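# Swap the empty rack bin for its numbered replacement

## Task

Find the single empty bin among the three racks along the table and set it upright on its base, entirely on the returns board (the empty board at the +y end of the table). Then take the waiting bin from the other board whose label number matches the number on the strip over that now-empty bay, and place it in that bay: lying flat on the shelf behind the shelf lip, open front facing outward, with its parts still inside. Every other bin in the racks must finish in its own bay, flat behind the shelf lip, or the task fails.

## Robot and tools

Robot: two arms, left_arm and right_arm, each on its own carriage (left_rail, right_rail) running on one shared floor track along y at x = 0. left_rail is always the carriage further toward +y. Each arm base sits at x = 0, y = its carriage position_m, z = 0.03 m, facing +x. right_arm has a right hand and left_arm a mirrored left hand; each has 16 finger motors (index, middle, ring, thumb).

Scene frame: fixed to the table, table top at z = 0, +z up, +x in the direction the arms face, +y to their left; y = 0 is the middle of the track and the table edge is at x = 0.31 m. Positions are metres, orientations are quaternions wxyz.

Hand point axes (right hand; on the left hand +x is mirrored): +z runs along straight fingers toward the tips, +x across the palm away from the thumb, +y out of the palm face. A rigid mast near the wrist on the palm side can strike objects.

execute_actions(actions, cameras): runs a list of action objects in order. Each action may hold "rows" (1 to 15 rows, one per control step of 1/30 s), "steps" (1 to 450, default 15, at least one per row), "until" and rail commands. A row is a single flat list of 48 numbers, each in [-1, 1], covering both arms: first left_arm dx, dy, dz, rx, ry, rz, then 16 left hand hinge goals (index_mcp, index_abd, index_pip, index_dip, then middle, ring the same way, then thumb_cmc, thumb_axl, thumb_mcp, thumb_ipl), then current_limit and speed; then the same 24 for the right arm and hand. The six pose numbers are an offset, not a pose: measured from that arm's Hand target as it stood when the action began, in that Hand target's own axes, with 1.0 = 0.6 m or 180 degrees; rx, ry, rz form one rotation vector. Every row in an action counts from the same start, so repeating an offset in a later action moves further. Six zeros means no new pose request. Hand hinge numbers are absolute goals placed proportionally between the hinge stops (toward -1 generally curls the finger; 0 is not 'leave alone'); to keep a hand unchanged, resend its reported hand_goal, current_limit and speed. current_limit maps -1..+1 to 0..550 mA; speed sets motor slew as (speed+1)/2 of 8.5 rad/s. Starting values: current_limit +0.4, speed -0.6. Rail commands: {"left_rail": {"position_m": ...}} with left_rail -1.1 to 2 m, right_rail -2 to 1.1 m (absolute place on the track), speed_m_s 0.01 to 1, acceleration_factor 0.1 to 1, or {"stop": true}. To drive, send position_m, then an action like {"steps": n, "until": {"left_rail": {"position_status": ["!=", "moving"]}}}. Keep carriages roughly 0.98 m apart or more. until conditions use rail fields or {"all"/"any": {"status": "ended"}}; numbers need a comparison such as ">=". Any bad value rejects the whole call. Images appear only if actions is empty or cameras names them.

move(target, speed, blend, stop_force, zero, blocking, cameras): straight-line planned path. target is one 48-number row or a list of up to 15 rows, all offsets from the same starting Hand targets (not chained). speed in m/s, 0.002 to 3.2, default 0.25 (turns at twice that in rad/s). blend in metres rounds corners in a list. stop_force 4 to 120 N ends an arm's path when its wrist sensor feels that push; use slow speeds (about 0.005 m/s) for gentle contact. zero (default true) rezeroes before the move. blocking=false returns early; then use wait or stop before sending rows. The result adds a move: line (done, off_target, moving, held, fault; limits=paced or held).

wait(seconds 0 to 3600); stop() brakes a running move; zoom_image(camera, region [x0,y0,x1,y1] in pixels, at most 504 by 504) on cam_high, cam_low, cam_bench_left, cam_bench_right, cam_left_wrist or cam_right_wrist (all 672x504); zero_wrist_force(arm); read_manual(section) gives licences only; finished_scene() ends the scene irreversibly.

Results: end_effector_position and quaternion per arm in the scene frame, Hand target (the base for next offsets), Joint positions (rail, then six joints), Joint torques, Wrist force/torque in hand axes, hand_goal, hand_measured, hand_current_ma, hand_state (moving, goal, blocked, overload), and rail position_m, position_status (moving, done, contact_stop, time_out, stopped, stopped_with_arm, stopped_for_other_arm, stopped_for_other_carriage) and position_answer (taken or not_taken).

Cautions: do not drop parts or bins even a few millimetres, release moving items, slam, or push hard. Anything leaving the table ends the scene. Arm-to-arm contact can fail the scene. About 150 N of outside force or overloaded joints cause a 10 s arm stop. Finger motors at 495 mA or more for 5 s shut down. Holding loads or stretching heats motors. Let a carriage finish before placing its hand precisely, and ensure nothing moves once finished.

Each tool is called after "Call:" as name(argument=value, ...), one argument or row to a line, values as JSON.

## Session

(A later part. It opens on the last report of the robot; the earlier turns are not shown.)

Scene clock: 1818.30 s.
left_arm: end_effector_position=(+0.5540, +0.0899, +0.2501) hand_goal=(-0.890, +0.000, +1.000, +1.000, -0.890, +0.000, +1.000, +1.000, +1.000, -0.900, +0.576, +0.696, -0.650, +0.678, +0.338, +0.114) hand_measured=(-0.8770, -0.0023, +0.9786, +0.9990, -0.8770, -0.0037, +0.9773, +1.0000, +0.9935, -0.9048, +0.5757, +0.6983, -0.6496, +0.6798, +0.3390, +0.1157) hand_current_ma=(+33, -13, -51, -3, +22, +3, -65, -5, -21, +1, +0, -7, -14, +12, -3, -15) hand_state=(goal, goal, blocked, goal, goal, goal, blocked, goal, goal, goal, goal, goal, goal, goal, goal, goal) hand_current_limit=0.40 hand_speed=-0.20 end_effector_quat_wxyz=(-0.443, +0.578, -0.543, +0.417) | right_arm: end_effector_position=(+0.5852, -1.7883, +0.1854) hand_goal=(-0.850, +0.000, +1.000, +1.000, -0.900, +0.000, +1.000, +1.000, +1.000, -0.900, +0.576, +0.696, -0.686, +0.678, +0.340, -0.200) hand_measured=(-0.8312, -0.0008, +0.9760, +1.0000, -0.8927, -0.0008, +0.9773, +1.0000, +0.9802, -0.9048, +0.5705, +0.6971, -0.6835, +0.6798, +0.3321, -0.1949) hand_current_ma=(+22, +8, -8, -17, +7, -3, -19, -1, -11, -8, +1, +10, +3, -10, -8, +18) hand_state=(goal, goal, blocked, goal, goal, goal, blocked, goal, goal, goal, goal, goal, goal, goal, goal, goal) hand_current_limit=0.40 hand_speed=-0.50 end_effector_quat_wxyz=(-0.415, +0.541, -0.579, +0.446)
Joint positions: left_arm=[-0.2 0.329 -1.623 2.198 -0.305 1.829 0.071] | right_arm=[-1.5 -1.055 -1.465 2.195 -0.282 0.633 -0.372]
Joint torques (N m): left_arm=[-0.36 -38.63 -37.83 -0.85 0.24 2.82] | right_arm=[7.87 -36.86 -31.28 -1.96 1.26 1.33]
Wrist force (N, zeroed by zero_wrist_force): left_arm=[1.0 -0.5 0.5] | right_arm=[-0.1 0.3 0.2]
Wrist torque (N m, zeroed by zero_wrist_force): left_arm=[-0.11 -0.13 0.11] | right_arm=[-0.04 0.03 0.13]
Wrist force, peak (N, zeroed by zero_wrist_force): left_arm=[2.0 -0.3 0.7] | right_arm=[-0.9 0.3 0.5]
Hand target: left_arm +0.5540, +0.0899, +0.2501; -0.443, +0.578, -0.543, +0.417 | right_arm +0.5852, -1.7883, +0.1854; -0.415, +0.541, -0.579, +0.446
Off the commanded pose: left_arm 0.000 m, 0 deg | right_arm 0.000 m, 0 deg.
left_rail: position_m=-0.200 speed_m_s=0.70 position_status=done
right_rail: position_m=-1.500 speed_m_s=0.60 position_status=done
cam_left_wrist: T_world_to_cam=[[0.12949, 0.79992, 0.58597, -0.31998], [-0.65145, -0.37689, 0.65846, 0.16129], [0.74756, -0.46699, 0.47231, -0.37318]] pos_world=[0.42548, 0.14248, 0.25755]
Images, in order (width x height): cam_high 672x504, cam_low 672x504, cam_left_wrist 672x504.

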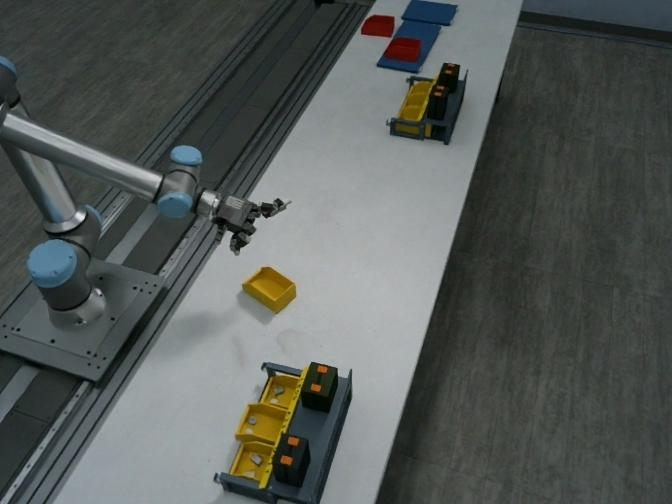

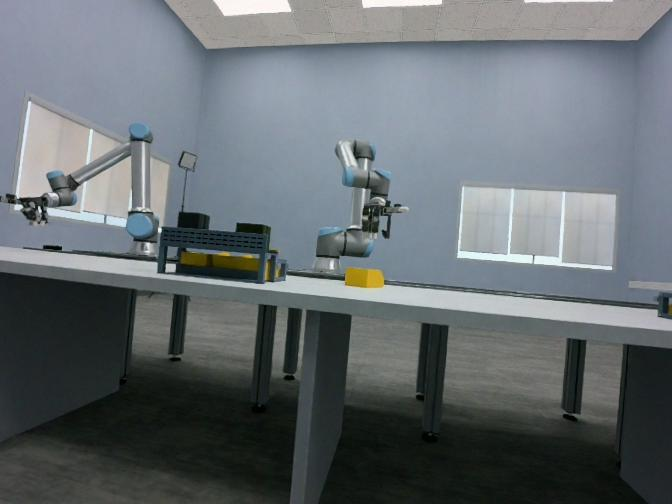

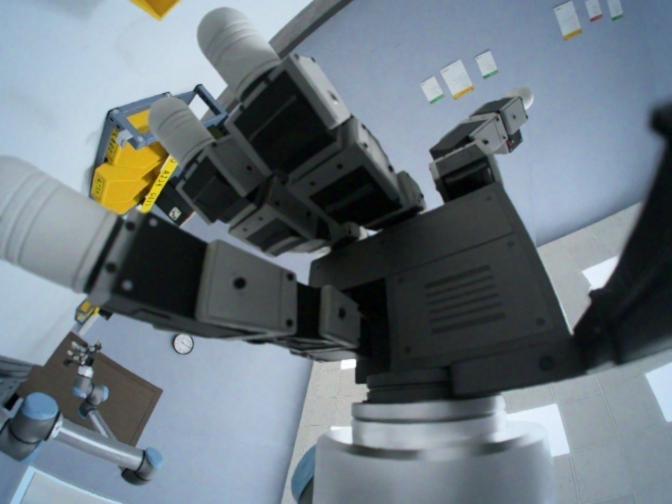

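Call:
move(
  target=[-0.0133,0.1788,0.1058,0,0.1352,0.0363,-0.89,0,1,1,-0.89,0,1,1,1,-0.9,0.576,0.696,-0.65,0.678,0.337,0.1135,0.4,-0.2,0,0,0,0,0,0,-0.85,0,1,1,-0.9,0,1,1,1,-0.9,0.576,0.696,-0.686,0.678,0.34,-0.2,0.4,-0.5],
  speed=0.15,
  cameras=["cam_left_wrist"],
)

Call:
zoom_image(
  camera="cam_left_wrist",
  region=[0, 0, 300, 300],
)

Scene clock: 1850.93 s.
left_arm: end_effector_position=(+0.5870, +0.0998, +0.1300) hand_goal=(-0.890, +0.000, +1.000, +1.000, -0.890, +0.000, +1.000, +1.000, +1.000, -0.900, +0.576, +0.696, -0.650, +0.678, +0.338, +0.114) hand_measured=(-0.8770, -0.0023, +0.9773, +1.0000, -0.8770, -0.0052, +0.9786, +1.0000, +0.9935, -0.9048, +0.5757, +0.6983, -0.6496, +0.6788, +0.3380, +0.1157) hand_current_ma=(+18, -10, -60, -3, +16, +2, -58, -9, -19, +1, -6, +4, -6, +14, +7, -8) hand_state=(goal, goal, blocked, goal, goal, goal, blocked, goal, goal, goal, goal, goal, goal, goal, goal, goal) hand_current_limit=0.40 hand_speed=-0.20 end_effector_quat_wxyz=(+0.342, -0.446, +0.656, -0.504) | right_arm: end_effector_position=(+0.5852, -1.7883, +0.1854) hand_goal=(-0.850, +0.000, +1.000, +1.000, -0.900, +0.000, +1.000, +1.000, +1.000, -0.900, +0.576, +0.696, -0.686, +0.678, +0.340, -0.200) hand_measured=(-0.8300, +0.0007, +0.9760, +1.0000, -0.8927, -0.0008, +0.9773, +1.0000, +0.9802, -0.9048, +0.5705, +0.6971, -0.6835, +0.6798, +0.3331, -0.1949) hand_current_ma=(+16, +3, -9, -4, +12, -3, -22, +8, -5, -8, -5, +12, +2, -15, -8, +17) hand_state=(goal, goal, blocked, goal, goal, goal, blocked, goal, goal, goal, goal, goal, goal, goal, goal, goal) hand_current_limit=0.40 hand_speed=-0.50 end_effector_quat_wxyz=(-0.415, +0.541, -0.579, +0.446)
Joint positions: left_arm=[-0.2 0.478 -1.271 2.069 -0.41 2.389 0.29] | right_arm=[-1.5 -1.055 -1.465 2.195 -0.282 0.633 -0.372]
Joint torques (N m): left_arm=[14.31 -46.04 -46.4 2.52 3.82 2.66] | right_arm=[14.56 -35.02 -31.02 -1.99 1.15 1.21]
Wrist force (N, zeroed by zero_wrist_force): left_arm=[1.4 -0.5 1.2] | right_arm=[-0.3 0.3 0.1]
Wrist torque (N m, zeroed by zero_wrist_force): left_arm=[-0.16 -0.17 0.14] | right_arm=[-0.03 0.05 0.11]
Wrist force, peak (N, zeroed by zero_wrist_force): left_arm=[1.5 -0.3 1.3] | right_arm=[0.2 0.5 0.8]
Hand target: left_arm +0.5870, +0.0998, +0.1300; +0.342, -0.446, +0.656, -0.504 | right_arm +0.5852, -1.7883, +0.1854; -0.415, +0.541, -0.579, +0.446
Off the commanded pose: left_arm 0.000 m, 0 deg | right_arm 0.000 m, 0 deg.
left_rail: position_m=-0.200 speed_m_s=0.70 position_status=done
right_rail: position_m=-1.500 speed_m_s=0.60 position_status=done
move: done
cam_left_wrist: T_world_to_cam=[[0.45748, 0.66866, 0.58618, -0.44132], [-0.75008, -0.06388, 0.65825, 0.29229], [0.47759, -0.74082, 0.47232, -0.15066]] pos_world=[0.49308, 0.20215, 0.13745]

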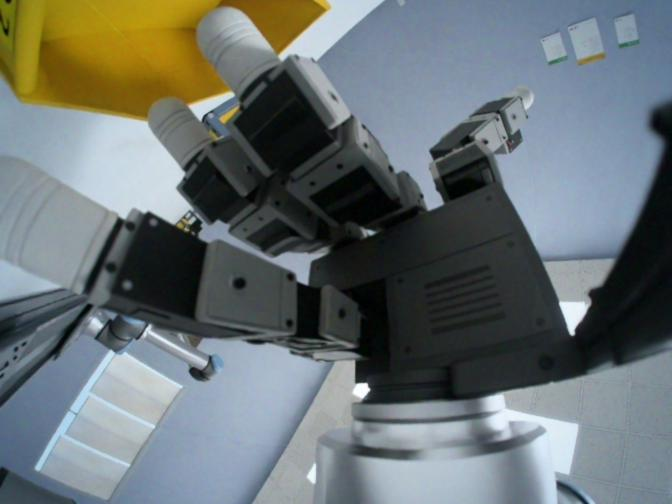

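Scaled by 1.680 from the camera's image (finer frame: 960x720).

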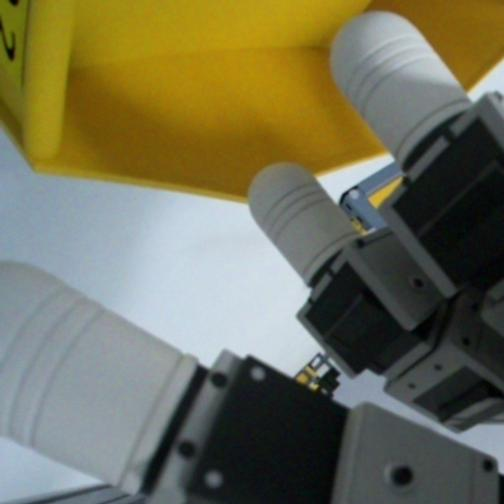

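Call:
execute_actions(
  actions=[],
  cameras=["cam_left_wrist", "cam_high", "cam_bench_left"],
)

Scene clock: 1884.87 s.
left_arm: end_effector_position=(+0.5870, +0.0998, +0.1300) hand_goal=(-0.890, +0.000, +1.000, +1.000, -0.890, +0.000, +1.000, +1.000, +1.000, -0.900, +0.576, +0.696, -0.650, +0.678, +0.338, +0.114) hand_measured=(-0.8770, -0.0008, +0.9773, +1.0000, -0.8770, -0.0037, +0.9773, +0.9990, +0.9935, -0.9048, +0.5757, +0.6971, -0.6484, +0.6788, +0.3380, +0.1157) hand_current_ma=(+27, -1, -53, -13, +15, +1, -51, -2, -27, +8, -5, -2, -4, +4, +3, -10) hand_state=(goal, goal, blocked, goal, goal, goal, blocked, goal, goal, goal, goal, goal, goal, goal, goal, goal) hand_current_limit=0.40 hand_speed=-0.20 end_effector_quat_wxyz=(+0.342, -0.446, +0.656, -0.504) | right_arm: end_effector_position=(+0.5852, -1.7883, +0.1854) hand_goal=(-0.850, +0.000, +1.000, +1.000, -0.900, +0.000, +1.000, +1.000, +1.000, -0.900, +0.576, +0.696, -0.686, +0.678, +0.340, -0.200) hand_measured=(-0.8300, -0.0008, +0.9760, +1.0000, -0.8927, +0.0007, +0.9760, +0.9990, +0.9802, -0.9048, +0.5705, +0.6971, -0.6835, +0.6798, +0.3311, -0.1949) hand_current_ma=(+23, +9, -10, -6, +10, +0, -18, +3, -5, -4, +4, +9, +2, -12, +2, +10) hand_state=(goal, goal, blocked, goal, goal, goal, blocked, goal, goal, goal, goal, goal, goal, goal, goal, goal) hand_current_limit=0.40 hand_speed=-0.50 end_effector_quat_wxyz=(-0.415, +0.541, -0.579, +0.446)
Joint positions: left_arm=[-0.2 0.478 -1.271 2.069 -0.41 2.389 0.29] | right_arm=[-1.5 -1.055 -1.465 2.195 -0.282 0.633 -0.372]
Joint velocities: within noise
Joint torques (N m): left_arm=[13.07 -48.25 -45.99 2.56 3.41 2.77] | right_arm=[13.43 -37.06 -30.67 -2.14 1.55 1.22]
Wrist force (N, zeroed by zero_wrist_force): left_arm=[1.3 -0.4 0.8] | right_arm=[0.2 0.2 0.1]
Wrist torque (N m, zeroed by zero_wrist_force): left_arm=[-0.12 -0.15 0.13] | right_arm=[-0.04 -0.02 0.16]
Wrist force, peak (N, zeroed by zero_wrist_force): left_arm=[1.5 -0.9 1.3] | right_arm=[-0.5 0.5 0.7]
Hand target: left_arm +0.5870, +0.0998, +0.1300; +0.342, -0.446, +0.656, -0.504 | right_arm +0.5852, -1.7883, +0.1854; -0.415, +0.541, -0.579, +0.446
Off the commanded pose: left_arm 0.000 m, 0 deg | right_arm 0.000 m, 0 deg.
left_rail: position_m=-0.200 speed_m_s=0.70 position_status=done
right_rail: position_m=-1.500 speed_m_s=0.60 position_status=done
camera_calibration:
cam_left_wrist: T_world_to_cam=[[0.45758, 0.66858, 0.58619, -0.44135], [-0.75009, -0.06377, 0.65826, 0.29227], [0.47748, -0.7409, 0.47231, -0.15059]] pos_world=[0.49308, 0.20215, 0.13745]
Images, in order (width x height): cam_high 672x504, cam_bench_left 672x504, cam_left_wrist 672x504.

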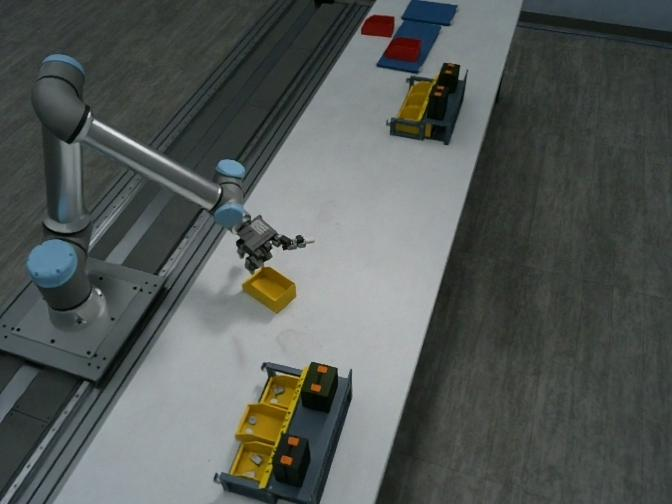

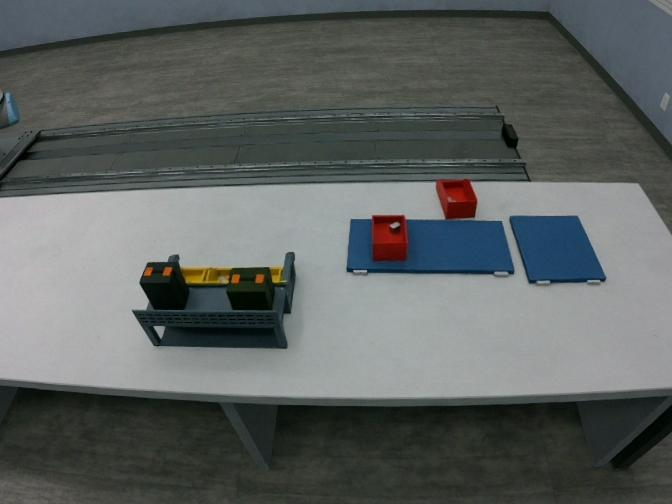

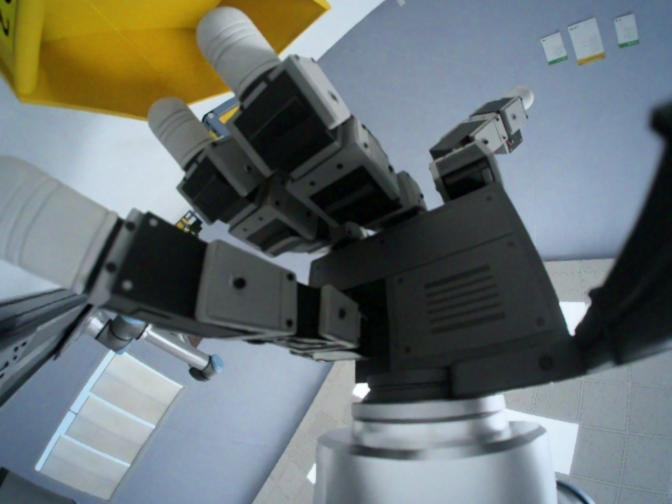

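Call:
zoom_image(
  camera="cam_left_wrist",
  region=[0, 0, 340, 255],
)

Call:
zoom_image(
  camera="cam_high",
  region=[190, 200, 358, 326],
)

Scaled by 1.482 from the camera's image (finer frame: 960x720).

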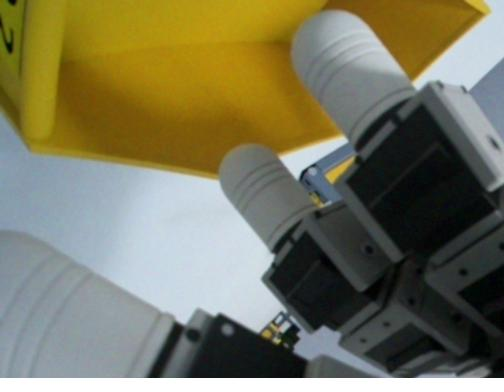

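Scaled by 3.000.

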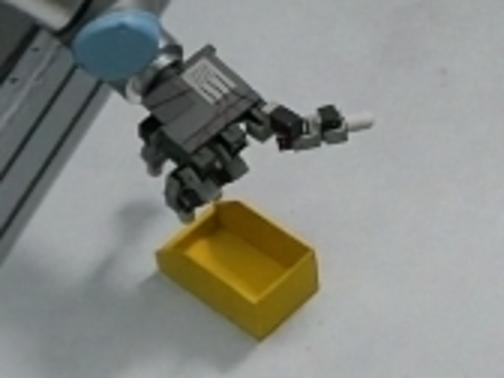

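Call:
move(
  target=[0,0.1224,0.0328,0,0,0,-0.89,0,1,1,-0.89,0,1,1,1,-0.9,0.576,0.696,-0.65,0.678,0.337,0.1135,0.4,-0.2,0,0,0,0,0,0,-0.85,0,1,1,-0.9,0,1,1,1,-0.9,0.576,0.696,-0.686,0.678,0.34,-0.2,0.4,-0.5],
  speed=0.04,
  stop_force=4,
  cameras=["cam_left_wrist", "cam_high"],
)

Call:
zoom_image(
  camera="cam_left_wrist",
  region=[0, 0, 340, 255],
)

Scene clock: 1956.63 s.
left_arm: end_effector_position=(+0.5870, +0.0998, +0.0540) hand_goal=(-0.890, +0.000, +1.000, +1.000, -0.890, +0.000, +1.000, +1.000, +1.000, -0.900, +0.576, +0.696, -0.650, +0.678, +0.338, +0.114) hand_measured=(-0.8770, -0.0023, +0.9773, +1.0000, -0.8770, -0.0052, +0.9773, +1.0000, +0.9935, -0.9033, +0.5757, +0.6971, -0.6496, +0.6788, +0.3380, +0.1157) hand_current_ma=(+28, -11, -61, -3, +20, -1, -60, -2, -27, +12, -4, -1, -11, +4, +3, -3) hand_state=(goal, goal, blocked, goal, goal, goal, blocked, goal, goal, goal, goal, goal, goal, goal, goal, goal) hand_current_limit=0.40 hand_speed=-0.20 end_effector_quat_wxyz=(+0.342, -0.446, +0.656, -0.504) | right_arm: end_effector_position=(+0.5852, -1.7883, +0.1854) hand_goal=(-0.850, +0.000, +1.000, +1.000, -0.900, +0.000, +1.000, +1.000, +1.000, -0.900, +0.576, +0.696, -0.686, +0.678, +0.340, -0.200) hand_measured=(-0.8300, -0.0008, +0.9760, +1.0000, -0.8927, +0.0007, +0.9760, +1.0000, +0.9802, -0.9048, +0.5705, +0.6983, -0.6835, +0.6809, +0.3321, -0.1949) hand_current_ma=(+24, +7, -12, -8, +6, -3, -19, +2, -3, -10, +5, +3, -2, -8, -5, +7) hand_state=(goal, goal, blocked, goal, goal, goal, blocked, goal, goal, goal, goal, goal, goal, goal, goal, goal) hand_current_limit=0.40 hand_speed=-0.50 end_effector_quat_wxyz=(-0.415, +0.541, -0.579, +0.446)
Joint positions: left_arm=[-0.2 0.478 -1.162 2.103 -0.553 2.389 0.29] | right_arm=[-1.5 -1.055 -1.465 2.195 -0.282 0.633 -0.372]
Joint torques (N m): left_arm=[0.83 -53.41 -12.6 -2.5 -1.13 -2.59] | right_arm=[14.74 -36.34 -31.58 -1.82 1.08 1.11]
Wrist force (N, zeroed by zero_wrist_force): left_arm=[1.1 -0.8 0.8] | right_arm=[-0.1 0.5 0.5]
Wrist torque (N m, zeroed by zero_wrist_force): left_arm=[-0.16 -0.13 0.13] | right_arm=[-0.03 0.01 0.14]
Wrist force, peak (N, zeroed by zero_wrist_force): left_arm=[1.5 -0.8 1.2] | right_arm=[0.0 0.5 0.7]
Hand target: left_arm +0.5870, +0.0998, +0.0540; +0.342, -0.446, +0.656, -0.504 | right_arm +0.5852, -1.7883, +0.1854; -0.415, +0.541, -0.579, +0.446
Off the commanded pose: left_arm 0.000 m, 0 deg | right_arm 0.000 m, 0 deg.
left_rail: position_m=-0.200 speed_m_s=0.70 position_status=done
right_rail: position_m=-1.500 speed_m_s=0.60 position_status=done
move: done
cam_left_wrist: T_world_to_cam=[[0.45758, 0.66858, 0.58619, -0.3968], [-0.75009, -0.06377, 0.65826, 0.3423], [0.47748, -0.7409, 0.47231, -0.11469]] pos_world=[0.49308, 0.20215, 0.06145]
Images, in order (width x height): cam_high 672x504, cam_left_wrist 672x504.

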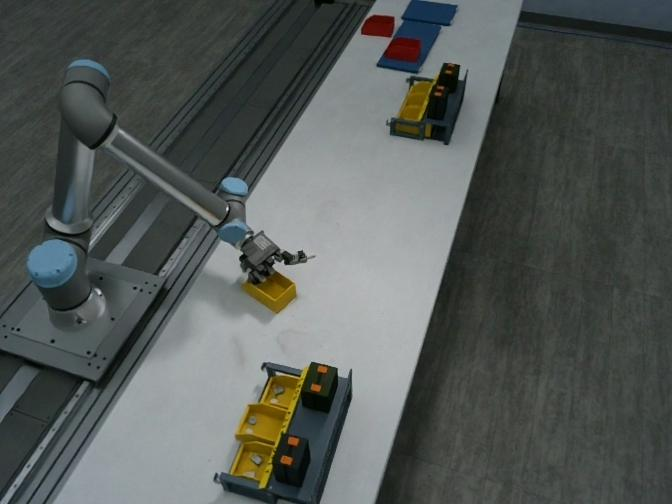

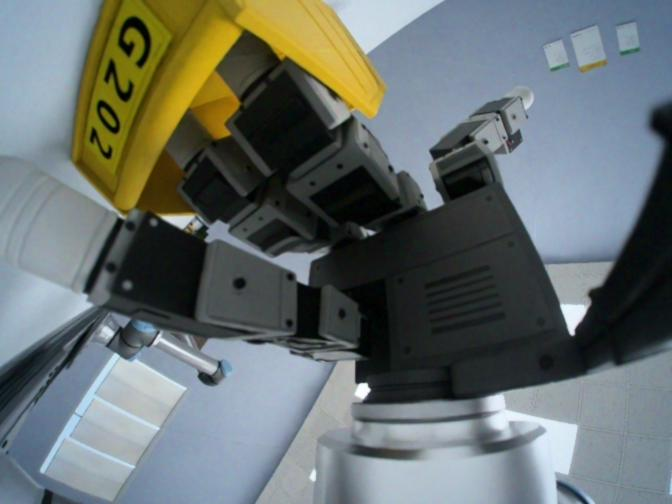

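Scaled by 1.482 from the camera's image (finer frame: 960x720).

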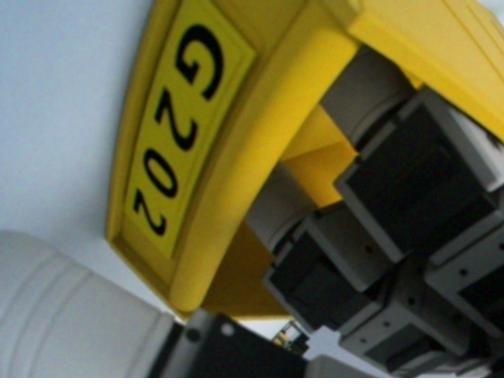

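Call:
move(
  target=[0.005,0.006,-0.0225,0,0,0,-0.89,0,1,1,-0.89,0,1,1,1,-0.9,0.576,0.696,-0.65,0.678,0.337,0.1135,0.4,-0.2,0,0,0,0,0,0,-0.85,0,1,1,-0.9,0,1,1,1,-0.9,0.576,0.696,-0.686,0.678,0.34,-0.2,0.4,-0.5],
  speed=0.01,
  stop_force=4,
)

Call:
execute_actions(
  actions=[
    {"rows":[[0,0,0,0,0,0,-0.89,0,1,1,-0.89,0,1,1,1,-0.9,0.576,0.696,-0.65,0.678,0.337,-0.211,0.4,-0.5,0,0,0,0,0,0,-0.85,0,1,1,-0.9,0,1,1,1,-0.9,0.576,0.696,-0.686,0.678,0.34,-0.2,0.4,-0.5]],"steps":40},
    {"rows":[[0,0,0,0,0,0,-0.95,0,1,1,-0.95,0,1,1,1,-0.9,0.576,0.696,-0.65,0.678,0.06,-0.211,0.4,-0.8,0,0,0,0,0,0,-0.85,0,1,1,-0.9,0,1,1,1,-0.9,0.576,0.696,-0.686,0.678,0.34,-0.2,0.4,-0.5]],"steps":75},
  ],
  cameras=["cam_left_wrist"],
)

Call:
zoom_image(
  camera="cam_left_wrist",
  region=[0, 0, 340, 255],
)

Scene clock: 1973.83 s.
left_arm: end_effector_position=(+0.5729, +0.1022, +0.0540) hand_goal=(-0.890, +0.000, +1.000, +1.000, -0.890, +0.000, +1.000, +1.000, +1.000, -0.900, +0.576, +0.696, -0.650, +0.678, +0.338, +0.114) hand_measured=(-0.8770, -0.0023, +0.9786, +1.0000, -0.8770, -0.0052, +0.9786, +1.0000, +0.9935, -0.9033, +0.5744, +0.6983, -0.6496, +0.6788, +0.3380, +0.1157) hand_current_ma=(+15, -9, -55, +0, +17, +4, -54, -6, -29, -5, -4, -12, -3, +11, +9, -5) hand_state=(goal, goal, blocked, goal, goal, goal, blocked, goal, goal, goal, goal, goal, goal, goal, goal, goal) hand_current_limit=0.40 hand_speed=-0.20 end_effector_quat_wxyz=(+0.342, -0.446, +0.656, -0.504) | right_arm: end_effector_position=(+0.5852, -1.7883, +0.1854) hand_goal=(-0.850, +0.000, +1.000, +1.000, -0.900, +0.000, +1.000, +1.000, +1.000, -0.900, +0.576, +0.696, -0.686, +0.678, +0.340, -0.200) hand_measured=(-0.8312, +0.0007, +0.9760, +1.0000, -0.8915, -0.0008, +0.9773, +1.0000, +0.9802, -0.9062, +0.5705, +0.6983, -0.6835, +0.6798, +0.3321, -0.1949) hand_current_ma=(+22, +4, -6, -6, +10, -2, -22, +12, -6, -10, +6, +6, +4, -11, +0, +9) hand_state=(goal, goal, blocked, goal, goal, goal, blocked, goal, goal, goal, goal, goal, goal, goal, goal, goal) hand_current_limit=0.40 hand_speed=-0.50 end_effector_quat_wxyz=(-0.415, +0.541, -0.579, +0.446)
Joint positions: left_arm=[-0.2 0.495 -1.17 2.118 -0.553 2.404 0.299] | right_arm=[-1.5 -1.055 -1.465 2.195 -0.282 0.633 -0.372]
Joint torques (N m): left_arm=[13.57 -73.56 -11.13 1.77 3.52 2.77] | right_arm=[12.99 -36.01 -31.05 -2.08 1.27 1.16]
Wrist force (N, zeroed by zero_wrist_force): left_arm=[0.9 -1.1 1.4] | right_arm=[0.1 0.5 0.3]
Wrist torque (N m, zeroed by zero_wrist_force): left_arm=[-0.17 -0.11 0.11] | right_arm=[-0.01 0.00 0.16]
Wrist force, peak (N, zeroed by zero_wrist_force): left_arm=[1.6 -0.9 1.3] | right_arm=[-0.4 0.9 0.3]
Hand target: left_arm +0.5729, +0.1022, +0.0540; +0.342, -0.446, +0.656, -0.504 | right_arm +0.5852, -1.7883, +0.1854; -0.415, +0.541, -0.579, +0.446
Off the commanded pose: left_arm 0.000 m, 0 deg | right_arm 0.000 m, 0 deg.
left_rail: position_m=-0.200 speed_m_s=0.70 position_status=done
right_rail: position_m=-1.500 speed_m_s=0.60 position_status=done
move: done

Scene clock: 1977.87 s.
left_arm: end_effector_position=(+0.5729, +0.1022, +0.0540) hand_goal=(-0.950, +0.000, +1.000, +1.000, -0.950, +0.000, +1.000, +1.000, +1.000, -0.900, +0.576, +0.696, -0.650, +0.678, +0.060, -0.210) hand_measured=(-0.9288, -0.0023, +0.9786, +1.0000, -0.9337, -0.0052, +0.9786, +1.0000, +0.9935, -0.9048, +0.5757, +0.6971, -0.6496, +0.6788, +0.2470, -0.1949) hand_current_ma=(+40, -8, -59, +0, +34, -1, -54, -7, -14, +2, -6, +0, -11, +5, +387, +35) hand_state=(blocked, goal, blocked, goal, goal, goal, blocked, goal, goal, goal, goal, goal, goal, goal, blocked, goal) hand_current_limit=0.40 hand_speed=-0.80 end_effector_quat_wxyz=(+0.342, -0.446, +0.656, -0.504) | right_arm: end_effector_position=(+0.5852, -1.7883, +0.1854) hand_goal=(-0.850, +0.000, +1.000, +1.000, -0.900, +0.000, +1.000, +1.000, +1.000, -0.900, +0.576, +0.696, -0.686, +0.678, +0.340, -0.200) hand_measured=(-0.8300, +0.0007, +0.9760, +1.0000, -0.8927, -0.0008, +0.9773, +1.0000, +0.9802, -0.9048, +0.5705, +0.6971, -0.6835, +0.6798, +0.3321, -0.1949) hand_current_ma=(+21, +0, -6, -10, +11, -8, -23, +12, +5, -12, +3, +6, -4, -10, +1, +10) hand_state=(goal, goal, blocked, goal, goal, goal, blocked, goal, goal, goal, goal, goal, goal, goal, goal, goal) hand_current_limit=0.40 hand_speed=-0.50 end_effector_quat_wxyz=(-0.415, +0.541, -0.579, +0.446)
Joint positions: left_arm=[-0.2 0.495 -1.17 2.118 -0.553 2.404 0.299] | right_arm=[-1.5 -1.055 -1.465 2.195 -0.282 0.633 -0.372]
Joint torques (N m): left_arm=[10.18 -66.78 -15.53 1.76 2.83 2.67] | right_arm=[16.19 -36.52 -30.81 -2.25 1.03 1.02]
Wrist force (N, zeroed by zero_wrist_force): left_arm=[1.4 -2.2 -0.3] | right_arm=[-0.2 0.1 0.2]
Wrist torque (N m, zeroed by zero_wrist_force): left_arm=[-0.28 -0.15 0.13] | right_arm=[-0.07 0.04 0.11]
Wrist force, peak (N, zeroed by zero_wrist_force): left_arm=[1.4 -2.6 -0.6] | right_arm=[-0.2 0.6 0.7]
Hand target: left_arm +0.5729, +0.1022, +0.0540; +0.342, -0.446, +0.656, -0.504 | right_arm +0.5852, -1.7883, +0.1854; -0.415, +0.541, -0.579, +0.446
Off the commanded pose: left_arm 0.000 m, 0 deg | right_arm 0.000 m, 0 deg.
left_rail: position_m=-0.200 speed_m_s=0.70 position_status=done
right_rail: position_m=-1.500 speed_m_s=0.60 position_status=done
cam_left_wrist: T_world_to_cam=[[0.45758, 0.66858, 0.58619, -0.39195], [-0.75009, -0.06377, 0.65826, 0.33187], [0.47748, -0.7409, 0.47231, -0.10618]] pos_world=[0.47898, 0.20455, 0.06145]

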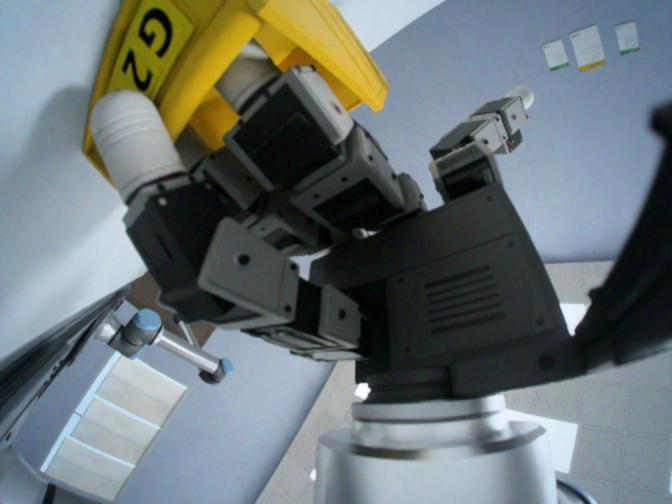

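Scaled by 1.482 from the camera's image (finer frame: 960x720).

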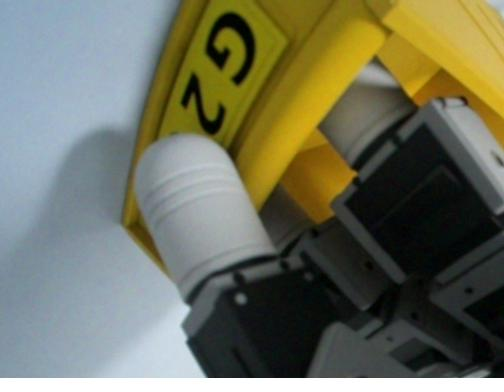

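Call:
execute_actions(
  actions=[
    {"rows":[[0,0,0,0,0,0,-1,0,1,1,-1,0,1,1,1,-0.9,0.576,0.696,-0.65,0.678,-0.08,-0.32,0.75,-0.8,0,0,0,0,0,0,-0.85,0,1,1,-0.9,0,1,1,1,-0.9,0.576,0.696,-0.686,0.678,0.34,-0.2,0.4,-0.5]],"steps":45},
  ],
)

Call:
move(
  target=[0,-0.1932,-0.0518,0,0,0,-1,0,1,1,-1,0,1,1,1,-0.9,0.576,0.696,-0.65,0.678,-0.08,-0.32,0.75,-0.8,0,0,0,0,0,0,-0.85,0,1,1,-0.9,0,1,1,1,-0.9,0.576,0.696,-0.686,0.678,0.34,-0.2,0.4,-0.5],
  speed=0.04,
  cameras=["cam_left_wrist", "cam_high"],
)

Call:
zoom_image(
  camera="cam_high",
  region=[190, 180, 358, 306],
)

Scene clock: 1990.77 s.
left_arm: end_effector_position=(+0.5729, +0.1022, +0.0540) hand_goal=(-1.000, +0.000, +1.000, +1.000, -1.000, +0.000, +1.000, +1.000, +1.000, -0.900, +0.576, +0.696, -0.650, +0.678, -0.080, -0.320) hand_measured=(-0.9276, -0.0008, +0.9799, +1.0000, -0.9337, -0.0037, +0.9799, +1.0000, +0.9935, -0.9048, +0.5757, +0.6983, -0.6484, +0.6798, +0.2480, -0.2044) hand_current_ma=(+245, -8, -41, +0, +219, +1, -54, -5, -20, +1, -1, -1, -14, +11, +484, +472) hand_state=(blocked, goal, blocked, goal, blocked, goal, blocked, goal, goal, goal, goal, goal, goal, goal, blocked, blocked) hand_current_limit=0.75 hand_speed=-0.80 end_effector_quat_wxyz=(+0.342, -0.446, +0.656, -0.504) | right_arm: end_effector_position=(+0.5852, -1.7883, +0.1854) hand_goal=(-0.850, +0.000, +1.000, +1.000, -0.900, +0.000, +1.000, +1.000, +1.000, -0.900, +0.576, +0.696, -0.686, +0.678, +0.340, -0.200) hand_measured=(-0.8312, +0.0007, +0.9760, +0.9990, -0.8915, +0.0007, +0.9773, +1.0000, +0.9802, -0.9062, +0.5705, +0.6983, -0.6835, +0.6798, +0.3321, -0.1949) hand_current_ma=(+18, +2, -3, -17, +8, -4, -20, +6, -8, -17, -5, +10, -3, -8, -3, +11) hand_state=(goal, goal, blocked, goal, goal, goal, blocked, goal, goal, goal, goal, goal, goal, goal, goal, goal) hand_current_limit=0.40 hand_speed=-0.50 end_effector_quat_wxyz=(-0.415, +0.541, -0.579, +0.446)
Joint positions: left_arm=[-0.2 0.495 -1.17 2.118 -0.553 2.404 0.299] | right_arm=[-1.5 -1.055 -1.465 2.195 -0.282 0.633 -0.372]
Joint torques (N m): left_arm=[6.48 -55.58 -22.45 1.7 1.65 2.71] | right_arm=[16.96 -36.85 -29.72 -2.18 1.31 1.05]
Wrist force (N, zeroed by zero_wrist_force): left_arm=[1.3 -0.1 0.7] | right_arm=[0.0 0.2 0.4]
Wrist torque (N m, zeroed by zero_wrist_force): left_arm=[-0.08 -0.13 0.12] | right_arm=[-0.07 0.02 0.13]
Wrist force, peak (N, zeroed by zero_wrist_force): left_arm=[1.4 -2.6 -0.9] | right_arm=[-0.1 0.9 0.4]
Hand target: left_arm +0.5729, +0.1022, +0.0540; +0.342, -0.446, +0.656, -0.504 | right_arm +0.5852, -1.7883, +0.1854; -0.415, +0.541, -0.579, +0.446
Off the commanded pose: left_arm 0.000 m, 0 deg | right_arm 0.000 m, 0 deg.
left_rail: position_m=-0.200 speed_m_s=0.70 position_status=done
right_rail: position_m=-1.500 speed_m_s=0.60 position_status=done

Scene clock: 1994.17 s.
left_arm: end_effector_position=(+0.5729, +0.1022, +0.1739) hand_goal=(-1.000, +0.000, +1.000, +1.000, -1.000, +0.000, +1.000, +1.000, +1.000, -0.900, +0.576, +0.696, -0.650, +0.678, -0.080, -0.320) hand_measured=(-0.8939, -0.0023, +0.9824, +1.0000, -0.9083, -0.0052, +0.9824, +1.0000, +0.9935, -0.9048, +0.5757, +0.6971, -0.6484, +0.6798, +0.2499, -0.2435) hand_current_ma=(+407, -7, -34, -11, +338, +9, -45, -1, -27, +10, +3, -8, +0, +2, +480, +358) hand_state=(blocked, goal, goal, goal, blocked, goal, goal, goal, goal, goal, goal, goal, goal, goal, blocked, blocked) hand_current_limit=0.75 hand_speed=-0.80 end_effector_quat_wxyz=(+0.342, -0.446, +0.656, -0.504) | right_arm: end_effector_position=(+0.5852, -1.7883, +0.1854) hand_goal=(-0.850, +0.000, +1.000, +1.000, -0.900, +0.000, +1.000, +1.000, +1.000, -0.900, +0.576, +0.696, -0.686, +0.678, +0.340, -0.200) hand_measured=(-0.8312, -0.0008, +0.9773, +1.0000, -0.8927, +0.0007, +0.9760, +0.9990, +0.9802, -0.9048, +0.5705, +0.6971, -0.6835, +0.6798, +0.3321, -0.1949) hand_current_ma=(+21, +10, -9, -11, +14, -6, -27, +6, +2, -5, +1, +0, +2, -9, -1, +16) hand_state=(goal, goal, blocked, goal, goal, goal, blocked, goal, goal, goal, goal, goal, goal, goal, goal, goal) hand_current_limit=0.40 hand_speed=-0.50 end_effector_quat_wxyz=(-0.415, +0.541, -0.579, +0.446)
Joint positions: left_arm=[-0.2 0.495 -1.337 2.055 -0.324 2.404 0.299] | right_arm=[-1.5 -1.055 -1.465 2.195 -0.282 0.633 -0.372]
Joint torques (N m): left_arm=[12.83 -69.22 -50.17 2.23 3.36 2.21] | right_arm=[15.52 -37.12 -30.03 -1.99 0.87 1.15]
Wrist force (N, zeroed by zero_wrist_force): left_arm=[1.1 0.9 1.1] | right_arm=[-0.4 0.2 0.1]
Wrist torque (N m, zeroed by zero_wrist_force): left_arm=[-0.13 -0.14 0.11] | right_arm=[-0.04 0.06 0.11]
Wrist force, peak (N, zeroed by zero_wrist_force): left_arm=[1.3 1.0 1.5] | right_arm=[0.3 0.7 0.5]
Hand target: left_arm +0.5729, +0.1022, +0.1740; +0.342, -0.446, +0.656, -0.504 | right_arm +0.5852, -1.7883, +0.1854; -0.415, +0.541, -0.579, +0.446
Off the commanded pose: left_arm 0.000 m, 0 deg | right_arm 0.000 m, 0 deg.
left_rail: position_m=-0.200 speed_m_s=0.70 position_status=done
right_rail: position_m=-1.500 speed_m_s=0.60 position_status=done
move: done
cam_left_wrist: T_world_to_cam=[[0.45763, 0.66858, 0.58615, -0.46226], [-0.75006, -0.06373, 0.65829, 0.25292], [0.47748, -0.7409, 0.47231, -0.16281]] pos_world=[0.47898, 0.20455, 0.18135]
Images, in order (width x height): cam_high 672x504, cam_left_wrist 672x504.

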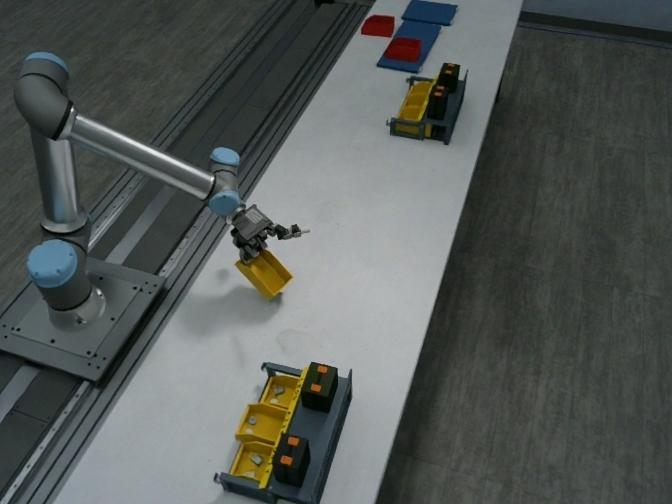

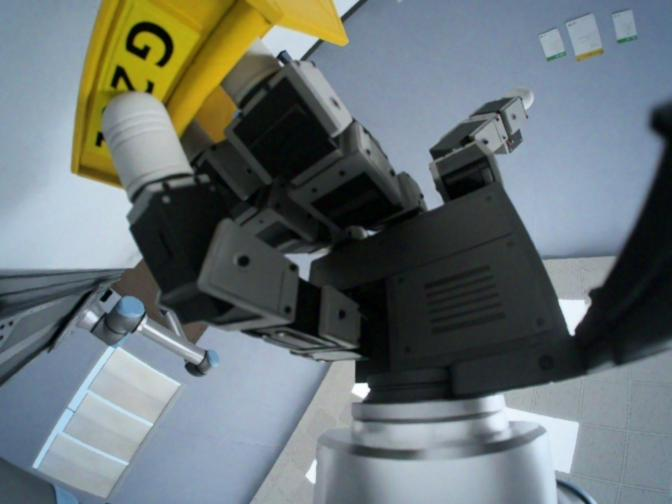

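Scaled by 3.000.

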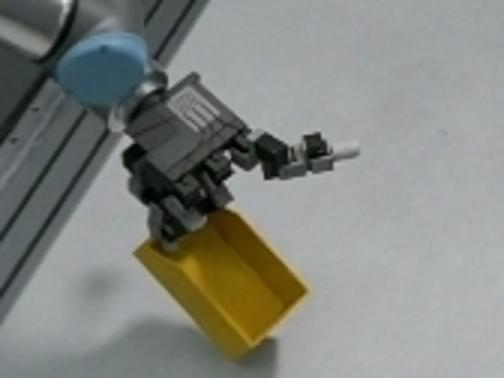

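Call:
move(
  target=[0,-0.2029,-0.0544,0,-0.1165,-0.0312,-1,0,1,1,-1,0,1,1,1,-0.9,0.576,0.696,-0.65,0.678,-0.08,-0.32,0.75,-0.8,0,0,0,0,0,0,-0.85,0,1,1,-0.9,0,1,1,1,-0.9,0.576,0.696,-0.686,0.678,0.34,-0.2,0.4,-0.5],
  speed=0.05,
)

Call:
execute_actions(
  actions=[
    {"left_rail":{"position_m":1.99,"speed_m_s":0.45,"acceleration_factor":0.25},"steps":300,"until":{"left_rail":{"position_status":["!=","moving"]}}},
  ],
  cameras=["cam_left_wrist", "cam_bench_left"],
)

Scene clock: 2032.97 s.
left_arm: end_effector_position=(+0.5729, +0.1022, +0.3000) hand_goal=(-1.000, +0.000, +1.000, +1.000, -1.000, +0.000, +1.000, +1.000, +1.000, -0.900, +0.576, +0.696, -0.650, +0.678, -0.080, -0.320) hand_measured=(-0.8939, -0.0023, +0.9837, +1.0000, -0.9083, -0.0052, +0.9824, +1.0000, +0.9935, -0.9048, +0.5757, +0.6971, -0.6496, +0.6798, +0.2499, -0.2435) hand_current_ma=(+410, -7, -39, -1, +333, +0, -47, -3, -16, +4, -3, -9, -8, +4, +478, +362) hand_state=(blocked, goal, goal, goal, blocked, goal, goal, goal, goal, goal, goal, goal, goal, goal, blocked, blocked) hand_current_limit=0.75 hand_speed=-0.80 end_effector_quat_wxyz=(-0.431, +0.561, -0.561, +0.430) | right_arm: end_effector_position=(+0.5852, -1.7883, +0.1854) hand_goal=(-0.850, +0.000, +1.000, +1.000, -0.900, +0.000, +1.000, +1.000, +1.000, -0.900, +0.576, +0.696, -0.686, +0.678, +0.340, -0.200) hand_measured=(-0.8300, +0.0007, +0.9773, +1.0000, -0.8927, +0.0007, +0.9760, +1.0000, +0.9802, -0.9062, +0.5705, +0.6971, -0.6835, +0.6798, +0.3321, -0.1949) hand_current_ma=(+19, +3, -12, -5, +13, -12, -20, +8, -1, -17, -3, +5, +5, -9, -3, +17) hand_state=(goal, goal, blocked, goal, goal, goal, blocked, goal, goal, goal, goal, goal, goal, goal, goal, goal) hand_current_limit=0.40 hand_speed=-0.50 end_effector_quat_wxyz=(-0.415, +0.541, -0.579, +0.446)
Joint positions: left_arm=[-0.2 0.369 -1.612 2.088 -0.196 1.926 0.099] | right_arm=[-1.5 -1.055 -1.465 2.195 -0.282 0.633 -0.372]
Joint torques (N m): left_arm=[-8.51 -49.44 -57.19 1.65 -2.17 -3.33] | right_arm=[15.16 -37.08 -29.65 -2.18 1.27 0.95]
Wrist force (N, zeroed by zero_wrist_force): left_arm=[1.2 0.7 1.2] | right_arm=[-0.1 0.1 0.6]
Wrist torque (N m, zeroed by zero_wrist_force): left_arm=[-0.15 -0.15 0.37] | right_arm=[-0.09 0.02 0.12]
Wrist force, peak (N, zeroed by zero_wrist_force): left_arm=[1.3 1.2 1.7] | right_arm=[-0.5 0.5 0.7]
Hand target: left_arm +0.5729, +0.1022, +0.3000; -0.431, +0.561, -0.561, +0.430 | right_arm +0.5852, -1.7883, +0.1854; -0.415, +0.541, -0.579, +0.446
Off the commanded pose: left_arm 0.000 m, 0 deg | right_arm 0.000 m, 0 deg.
left_rail: position_m=-0.200 speed_m_s=0.70 position_status=done
right_rail: position_m=-1.500 speed_m_s=0.60 position_status=done
move: done

Scene clock: 2039.73 s.
left_arm: end_effector_position=(+0.5729, +2.2922, +0.3000) hand_goal=(-1.000, +0.000, +1.000, +1.000, -1.000, +0.000, +1.000, +1.000, +1.000, -0.900, +0.576, +0.696, -0.650, +0.678, -0.080, -0.320) hand_measured=(-0.8939, -0.0008, +0.9837, +1.0000, -0.9083, -0.0052, +0.9824, +1.0000, +0.9935, -0.9048, +0.5757, +0.6971, -0.6484, +0.6798, +0.2499, -0.2435) hand_current_ma=(+402, -12, -43, -6, +347, +10, -51, +0, -21, +6, -2, -3, -4, +4, +487, +360) hand_state=(blocked, goal, goal, goal, blocked, goal, goal, goal, goal, goal, goal, goal, goal, goal, blocked, blocked) hand_current_limit=0.75 hand_speed=-0.80 end_effector_quat_wxyz=(-0.431, +0.561, -0.561, +0.430) | right_arm: end_effector_position=(+0.5852, -1.7883, +0.1854) hand_goal=(-0.850, +0.000, +1.000, +1.000, -0.900, +0.000, +1.000, +1.000, +1.000, -0.900, +0.576, +0.696, -0.686, +0.678, +0.340, -0.200) hand_measured=(-0.8312, +0.0007, +0.9760, +1.0000, -0.8927, -0.0008, +0.9760, +1.0000, +0.9802, -0.9048, +0.5705, +0.6971, -0.6835, +0.6798, +0.3321, -0.1959) hand_current_ma=(+21, +6, -6, -5, +11, +2, -17, +11, -3, -3, +2, +15, +5, -14, +0, +4) hand_state=(goal, goal, blocked, goal, goal, goal, blocked, goal, goal, goal, goal, goal, goal, goal, goal, goal) hand_current_limit=0.40 hand_speed=-0.50 end_effector_quat_wxyz=(-0.415, +0.541, -0.579, +0.446)
Joint positions: left_arm=[1.99 0.369 -1.612 2.088 -0.196 1.926 0.099] | right_arm=[-1.5 -1.055 -1.465 2.195 -0.282 0.633 -0.372]
Joint torques (N m): left_arm=[-2.85 -47.72 -47.73 0.23 -1.6 -3.42] | right_arm=[13.63 -36.59 -29.92 -2.23 0.89 0.75]
Wrist force (N, zeroed by zero_wrist_force): left_arm=[1.1 1.0 1.2] | right_arm=[-0.3 0.9 0.3]
Wrist torque (N m, zeroed by zero_wrist_force): left_arm=[-0.11 -0.14 0.36] | right_arm=[0.03 0.05 0.13]
Wrist force, peak (N, zeroed by zero_wrist_force): left_arm=[2.1 0.6 1.5] | right_arm=[-0.1 0.7 0.7]
Hand target: left_arm +0.5729, +2.2922, +0.3000; -0.431, +0.561, -0.561, +0.430 | right_arm +0.5852, -1.7883, +0.1854; -0.415, +0.541, -0.579, +0.446
Off the commanded pose: left_arm 0.000 m, 0 deg | right_arm 0.000 m, 0 deg.
left_rail: position_m=1.990 speed_m_s=0.45 position_status=done
right_rail: position_m=-1.500 speed_m_s=0.60 position_status=done
cam_left_wrist: T_world_to_cam=[[0.17786, 0.79037, 0.58624, -2.11932], [-0.67327, -0.33674, 0.65827, 0.89135], [0.71769, -0.51177, 0.47224, 0.7374]] pos_world=[0.44784, 2.35259, 0.30745]
Images, in order (width x height): cam_bench_left 672x504, cam_left_wrist 672x504.

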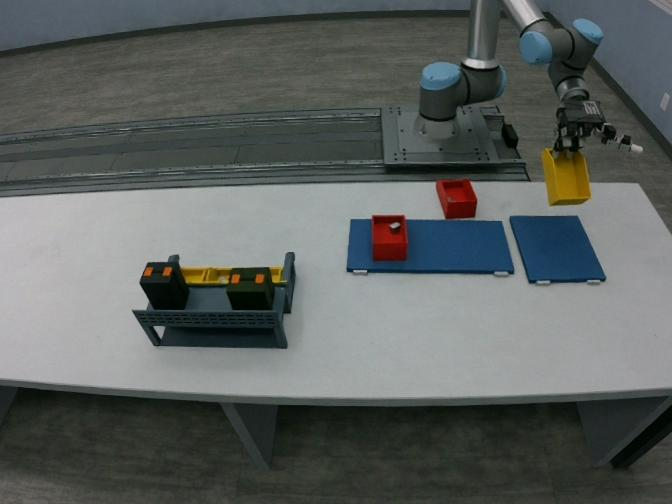

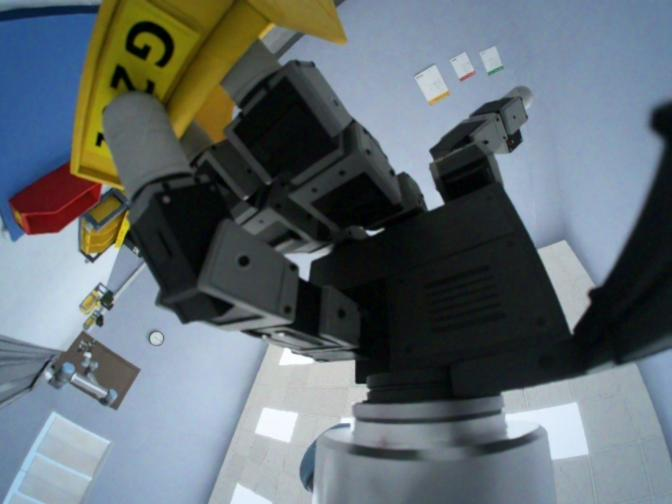

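Call:
move(
  target=[-0.055,0.1299,0.1591,0,0,0,-1,0,1,1,-1,0,1,1,1,-0.9,0.576,0.696,-0.65,0.678,-0.08,-0.32,0.75,-0.8,0,0,0,0,0,0,-0.85,0,1,1,-0.9,0,1,1,1,-0.9,0.576,0.696,-0.686,0.678,0.34,-0.2,0.4,-0.5],
  speed=0.06,
  cameras=["cam_bench_left"],
)

Call:
zoom_image(
  camera="cam_bench_left",
  region=[480, 90, 672, 300],
)

Scene clock: 2057.97 s.
left_arm: end_effector_position=(+0.6448, +2.3253, +0.2001) hand_goal=(-1.000, +0.000, +1.000, +1.000, -1.000, +0.000, +1.000, +1.000, +1.000, -0.900, +0.576, +0.696, -0.650, +0.678, -0.080, -0.320) hand_measured=(-0.8939, -0.0023, +0.9824, +1.0000, -0.9071, -0.0052, +0.9824, +1.0000, +0.9935, -0.9048, +0.5757, +0.6983, -0.6496, +0.6798, +0.2509, -0.2435) hand_current_ma=(+406, -12, -37, +1, +341, -2, -45, -13, -27, +4, +0, -3, -10, +2, +484, +366) hand_state=(blocked, goal, goal, goal, blocked, goal, goal, goal, goal, goal, goal, goal, goal, goal, blocked, blocked) hand_current_limit=0.75 hand_speed=-0.80 end_effector_quat_wxyz=(-0.431, +0.561, -0.561, +0.430) | right_arm: end_effector_position=(+0.5852, -1.7883, +0.1854) hand_goal=(-0.850, +0.000, +1.000, +1.000, -0.900, +0.000, +1.000, +1.000, +1.000, -0.900, +0.576, +0.696, -0.686, +0.678, +0.340, -0.200) hand_measured=(-0.8312, +0.0007, +0.9760, +1.0000, -0.8927, -0.0008, +0.9760, +1.0000, +0.9802, -0.9048, +0.5705, +0.6971, -0.6835, +0.6798, +0.3321, -0.1949) hand_current_ma=(+26, +14, -4, -12, +7, -7, -18, +6, -9, -7, +10, +6, -5, -14, -3, +12) hand_state=(goal, goal, blocked, goal, goal, goal, blocked, goal, goal, goal, goal, goal, goal, goal, goal, goal) hand_current_limit=0.40 hand_speed=-0.50 end_effector_quat_wxyz=(-0.415, +0.541, -0.579, +0.446)
Joint positions: left_arm=[1.99 0.378 -1.385 2.048 -0.382 1.935 0.102] | right_arm=[-1.5 -1.055 -1.465 2.195 -0.282 0.633 -0.372]
Joint torques (N m): left_arm=[13.52 -41.86 -53.02 -3.58 3.02 2.8] | right_arm=[14.36 -36.56 -29.86 -2.18 1.12 0.51]
Wrist force (N, zeroed by zero_wrist_force): left_arm=[1.5 0.7 1.2] | right_arm=[-0.2 0.4 0.3]
Wrist torque (N m, zeroed by zero_wrist_force): left_arm=[-0.14 -0.19 0.13] | right_arm=[-0.04 0.04 0.13]
Wrist force, peak (N, zeroed by zero_wrist_force): left_arm=[1.2 1.4 1.7] | right_arm=[-0.4 0.6 0.6]
Hand target: left_arm +0.6449, +2.3253, +0.2000; -0.431, +0.561, -0.561, +0.430 | right_arm +0.5852, -1.7883, +0.1854; -0.415, +0.541, -0.579, +0.446
Off the commanded pose: left_arm 0.000 m, 0 deg | right_arm 0.000 m, 0 deg.
left_rail: position_m=1.990 speed_m_s=0.45 position_status=done
right_rail: position_m=-1.500 speed_m_s=0.60 position_status=done
move: done

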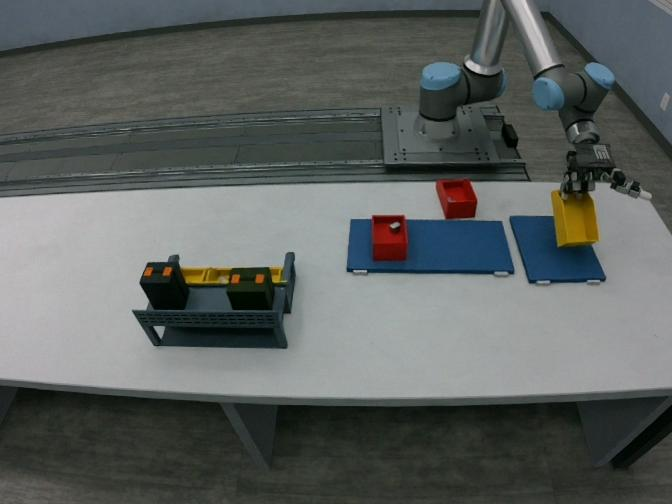

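Scaled by 2.400.

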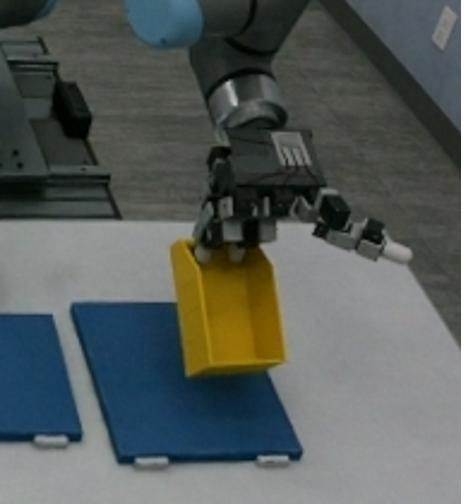

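Call:
zoom_image(
  camera="cam_bench_left",
  region=[540, 180, 612, 252],
)

Scaled by 7.000.

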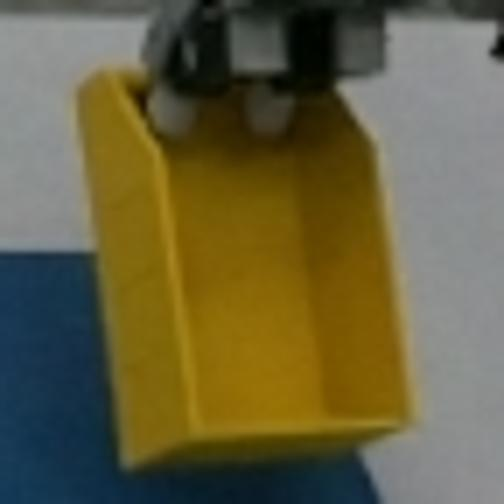

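Call:
move(
  target=[0.05,0.0267,0.0934,0,0,0,-1,0,1,1,-1,0,1,1,1,-0.9,0.576,0.696,-0.65,0.678,-0.08,-0.32,0.75,-0.8,0,0,0,0,0,0,-0.85,0,1,1,-0.9,0,1,1,1,-0.9,0.576,0.696,-0.686,0.678,0.34,-0.2,0.4,-0.5],
  speed=0.05,
  stop_force=8,
  cameras=["cam_bench_left"],
)

Call:
zoom_image(
  camera="cam_bench_left",
  region=[510, 170, 630, 290],
)

Scene clock: 2112.40 s.
left_arm: end_effector_position=(+0.6949, +2.2953, +0.1701) hand_goal=(-1.000, +0.000, +1.000, +1.000, -1.000, +0.000, +1.000, +1.000, +1.000, -0.900, +0.576, +0.696, -0.650, +0.678, -0.080, -0.320) hand_measured=(-0.8939, -0.0023, +0.9837, +1.0000, -0.9083, -0.0052, +0.9824, +1.0000, +0.9935, -0.9033, +0.5757, +0.6983, -0.6496, +0.6788, +0.2499, -0.2435) hand_current_ma=(+398, -9, -42, +0, +342, +5, -38, -6, -24, +1, -3, -1, -12, +4, +494, +366) hand_state=(blocked, goal, goal, goal, blocked, goal, goal, goal, goal, goal, goal, goal, goal, goal, blocked, blocked) hand_current_limit=0.75 hand_speed=-0.80 end_effector_quat_wxyz=(-0.431, +0.561, -0.561, +0.430) | right_arm: end_effector_position=(+0.5852, -1.7883, +0.1854) hand_goal=(-0.850, +0.000, +1.000, +1.000, -0.900, +0.000, +1.000, +1.000, +1.000, -0.900, +0.576, +0.696, -0.686, +0.678, +0.340, -0.200) hand_measured=(-0.8312, -0.0008, +0.9760, +1.0000, -0.8915, +0.0007, +0.9773, +1.0000, +0.9802, -0.9048, +0.5705, +0.6971, -0.6835, +0.6798, +0.3321, -0.1949) hand_current_ma=(+23, +7, -14, -13, +10, -3, -17, +6, -7, -9, +6, +12, +1, -13, +1, +10) hand_state=(goal, goal, blocked, goal, goal, goal, blocked, goal, goal, goal, goal, goal, goal, goal, goal, goal) hand_current_limit=0.40 hand_speed=-0.50 end_effector_quat_wxyz=(-0.415, +0.541, -0.579, +0.446)
Joint positions: left_arm=[1.99 0.296 -1.319 2.03 -0.437 1.855 0.078] | right_arm=[-1.5 -1.055 -1.465 2.195 -0.282 0.633 -0.372]
Joint torques (N m): left_arm=[-7.61 -48.17 -51.26 -3.81 -2.24 -3.35] | right_arm=[14.31 -36.63 -30.19 -2.21 0.89 0.68]
Wrist force (N, zeroed by zero_wrist_force): left_arm=[1.1 1.0 1.7] | right_arm=[0.0 0.2 0.3]
Wrist torque (N m, zeroed by zero_wrist_force): left_arm=[-0.17 -0.12 0.36] | right_arm=[-0.06 0.01 0.13]
Wrist force, peak (N, zeroed by zero_wrist_force): left_arm=[1.6 1.0 1.9] | right_arm=[0.1 0.4 0.9]
Hand target: left_arm +0.6949, +2.2953, +0.1701; -0.431, +0.561, -0.561, +0.430 | right_arm +0.5852, -1.7883, +0.1854; -0.415, +0.541, -0.579, +0.446
Off the commanded pose: left_arm 0.000 m, 0 deg | right_arm 0.000 m, 0 deg.
left_rail: position_m=1.990 speed_m_s=0.45 position_status=done
right_rail: position_m=-1.500 speed_m_s=0.60 position_status=done
move: done

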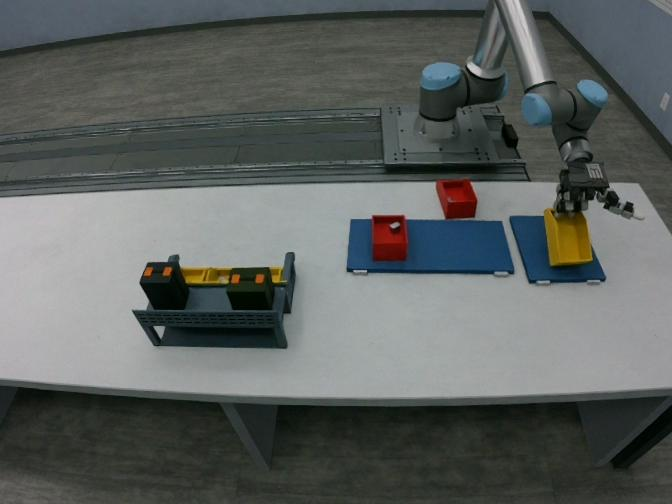

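Scaled by 4.200.

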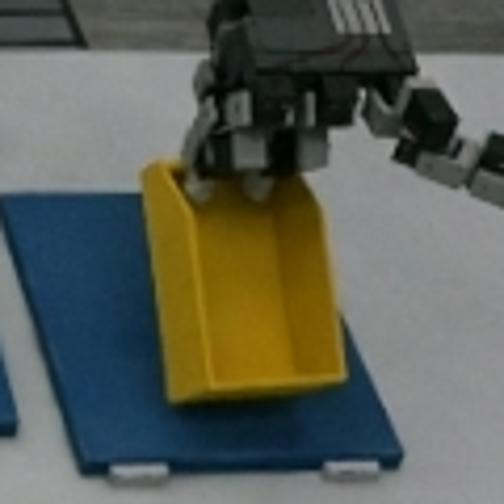

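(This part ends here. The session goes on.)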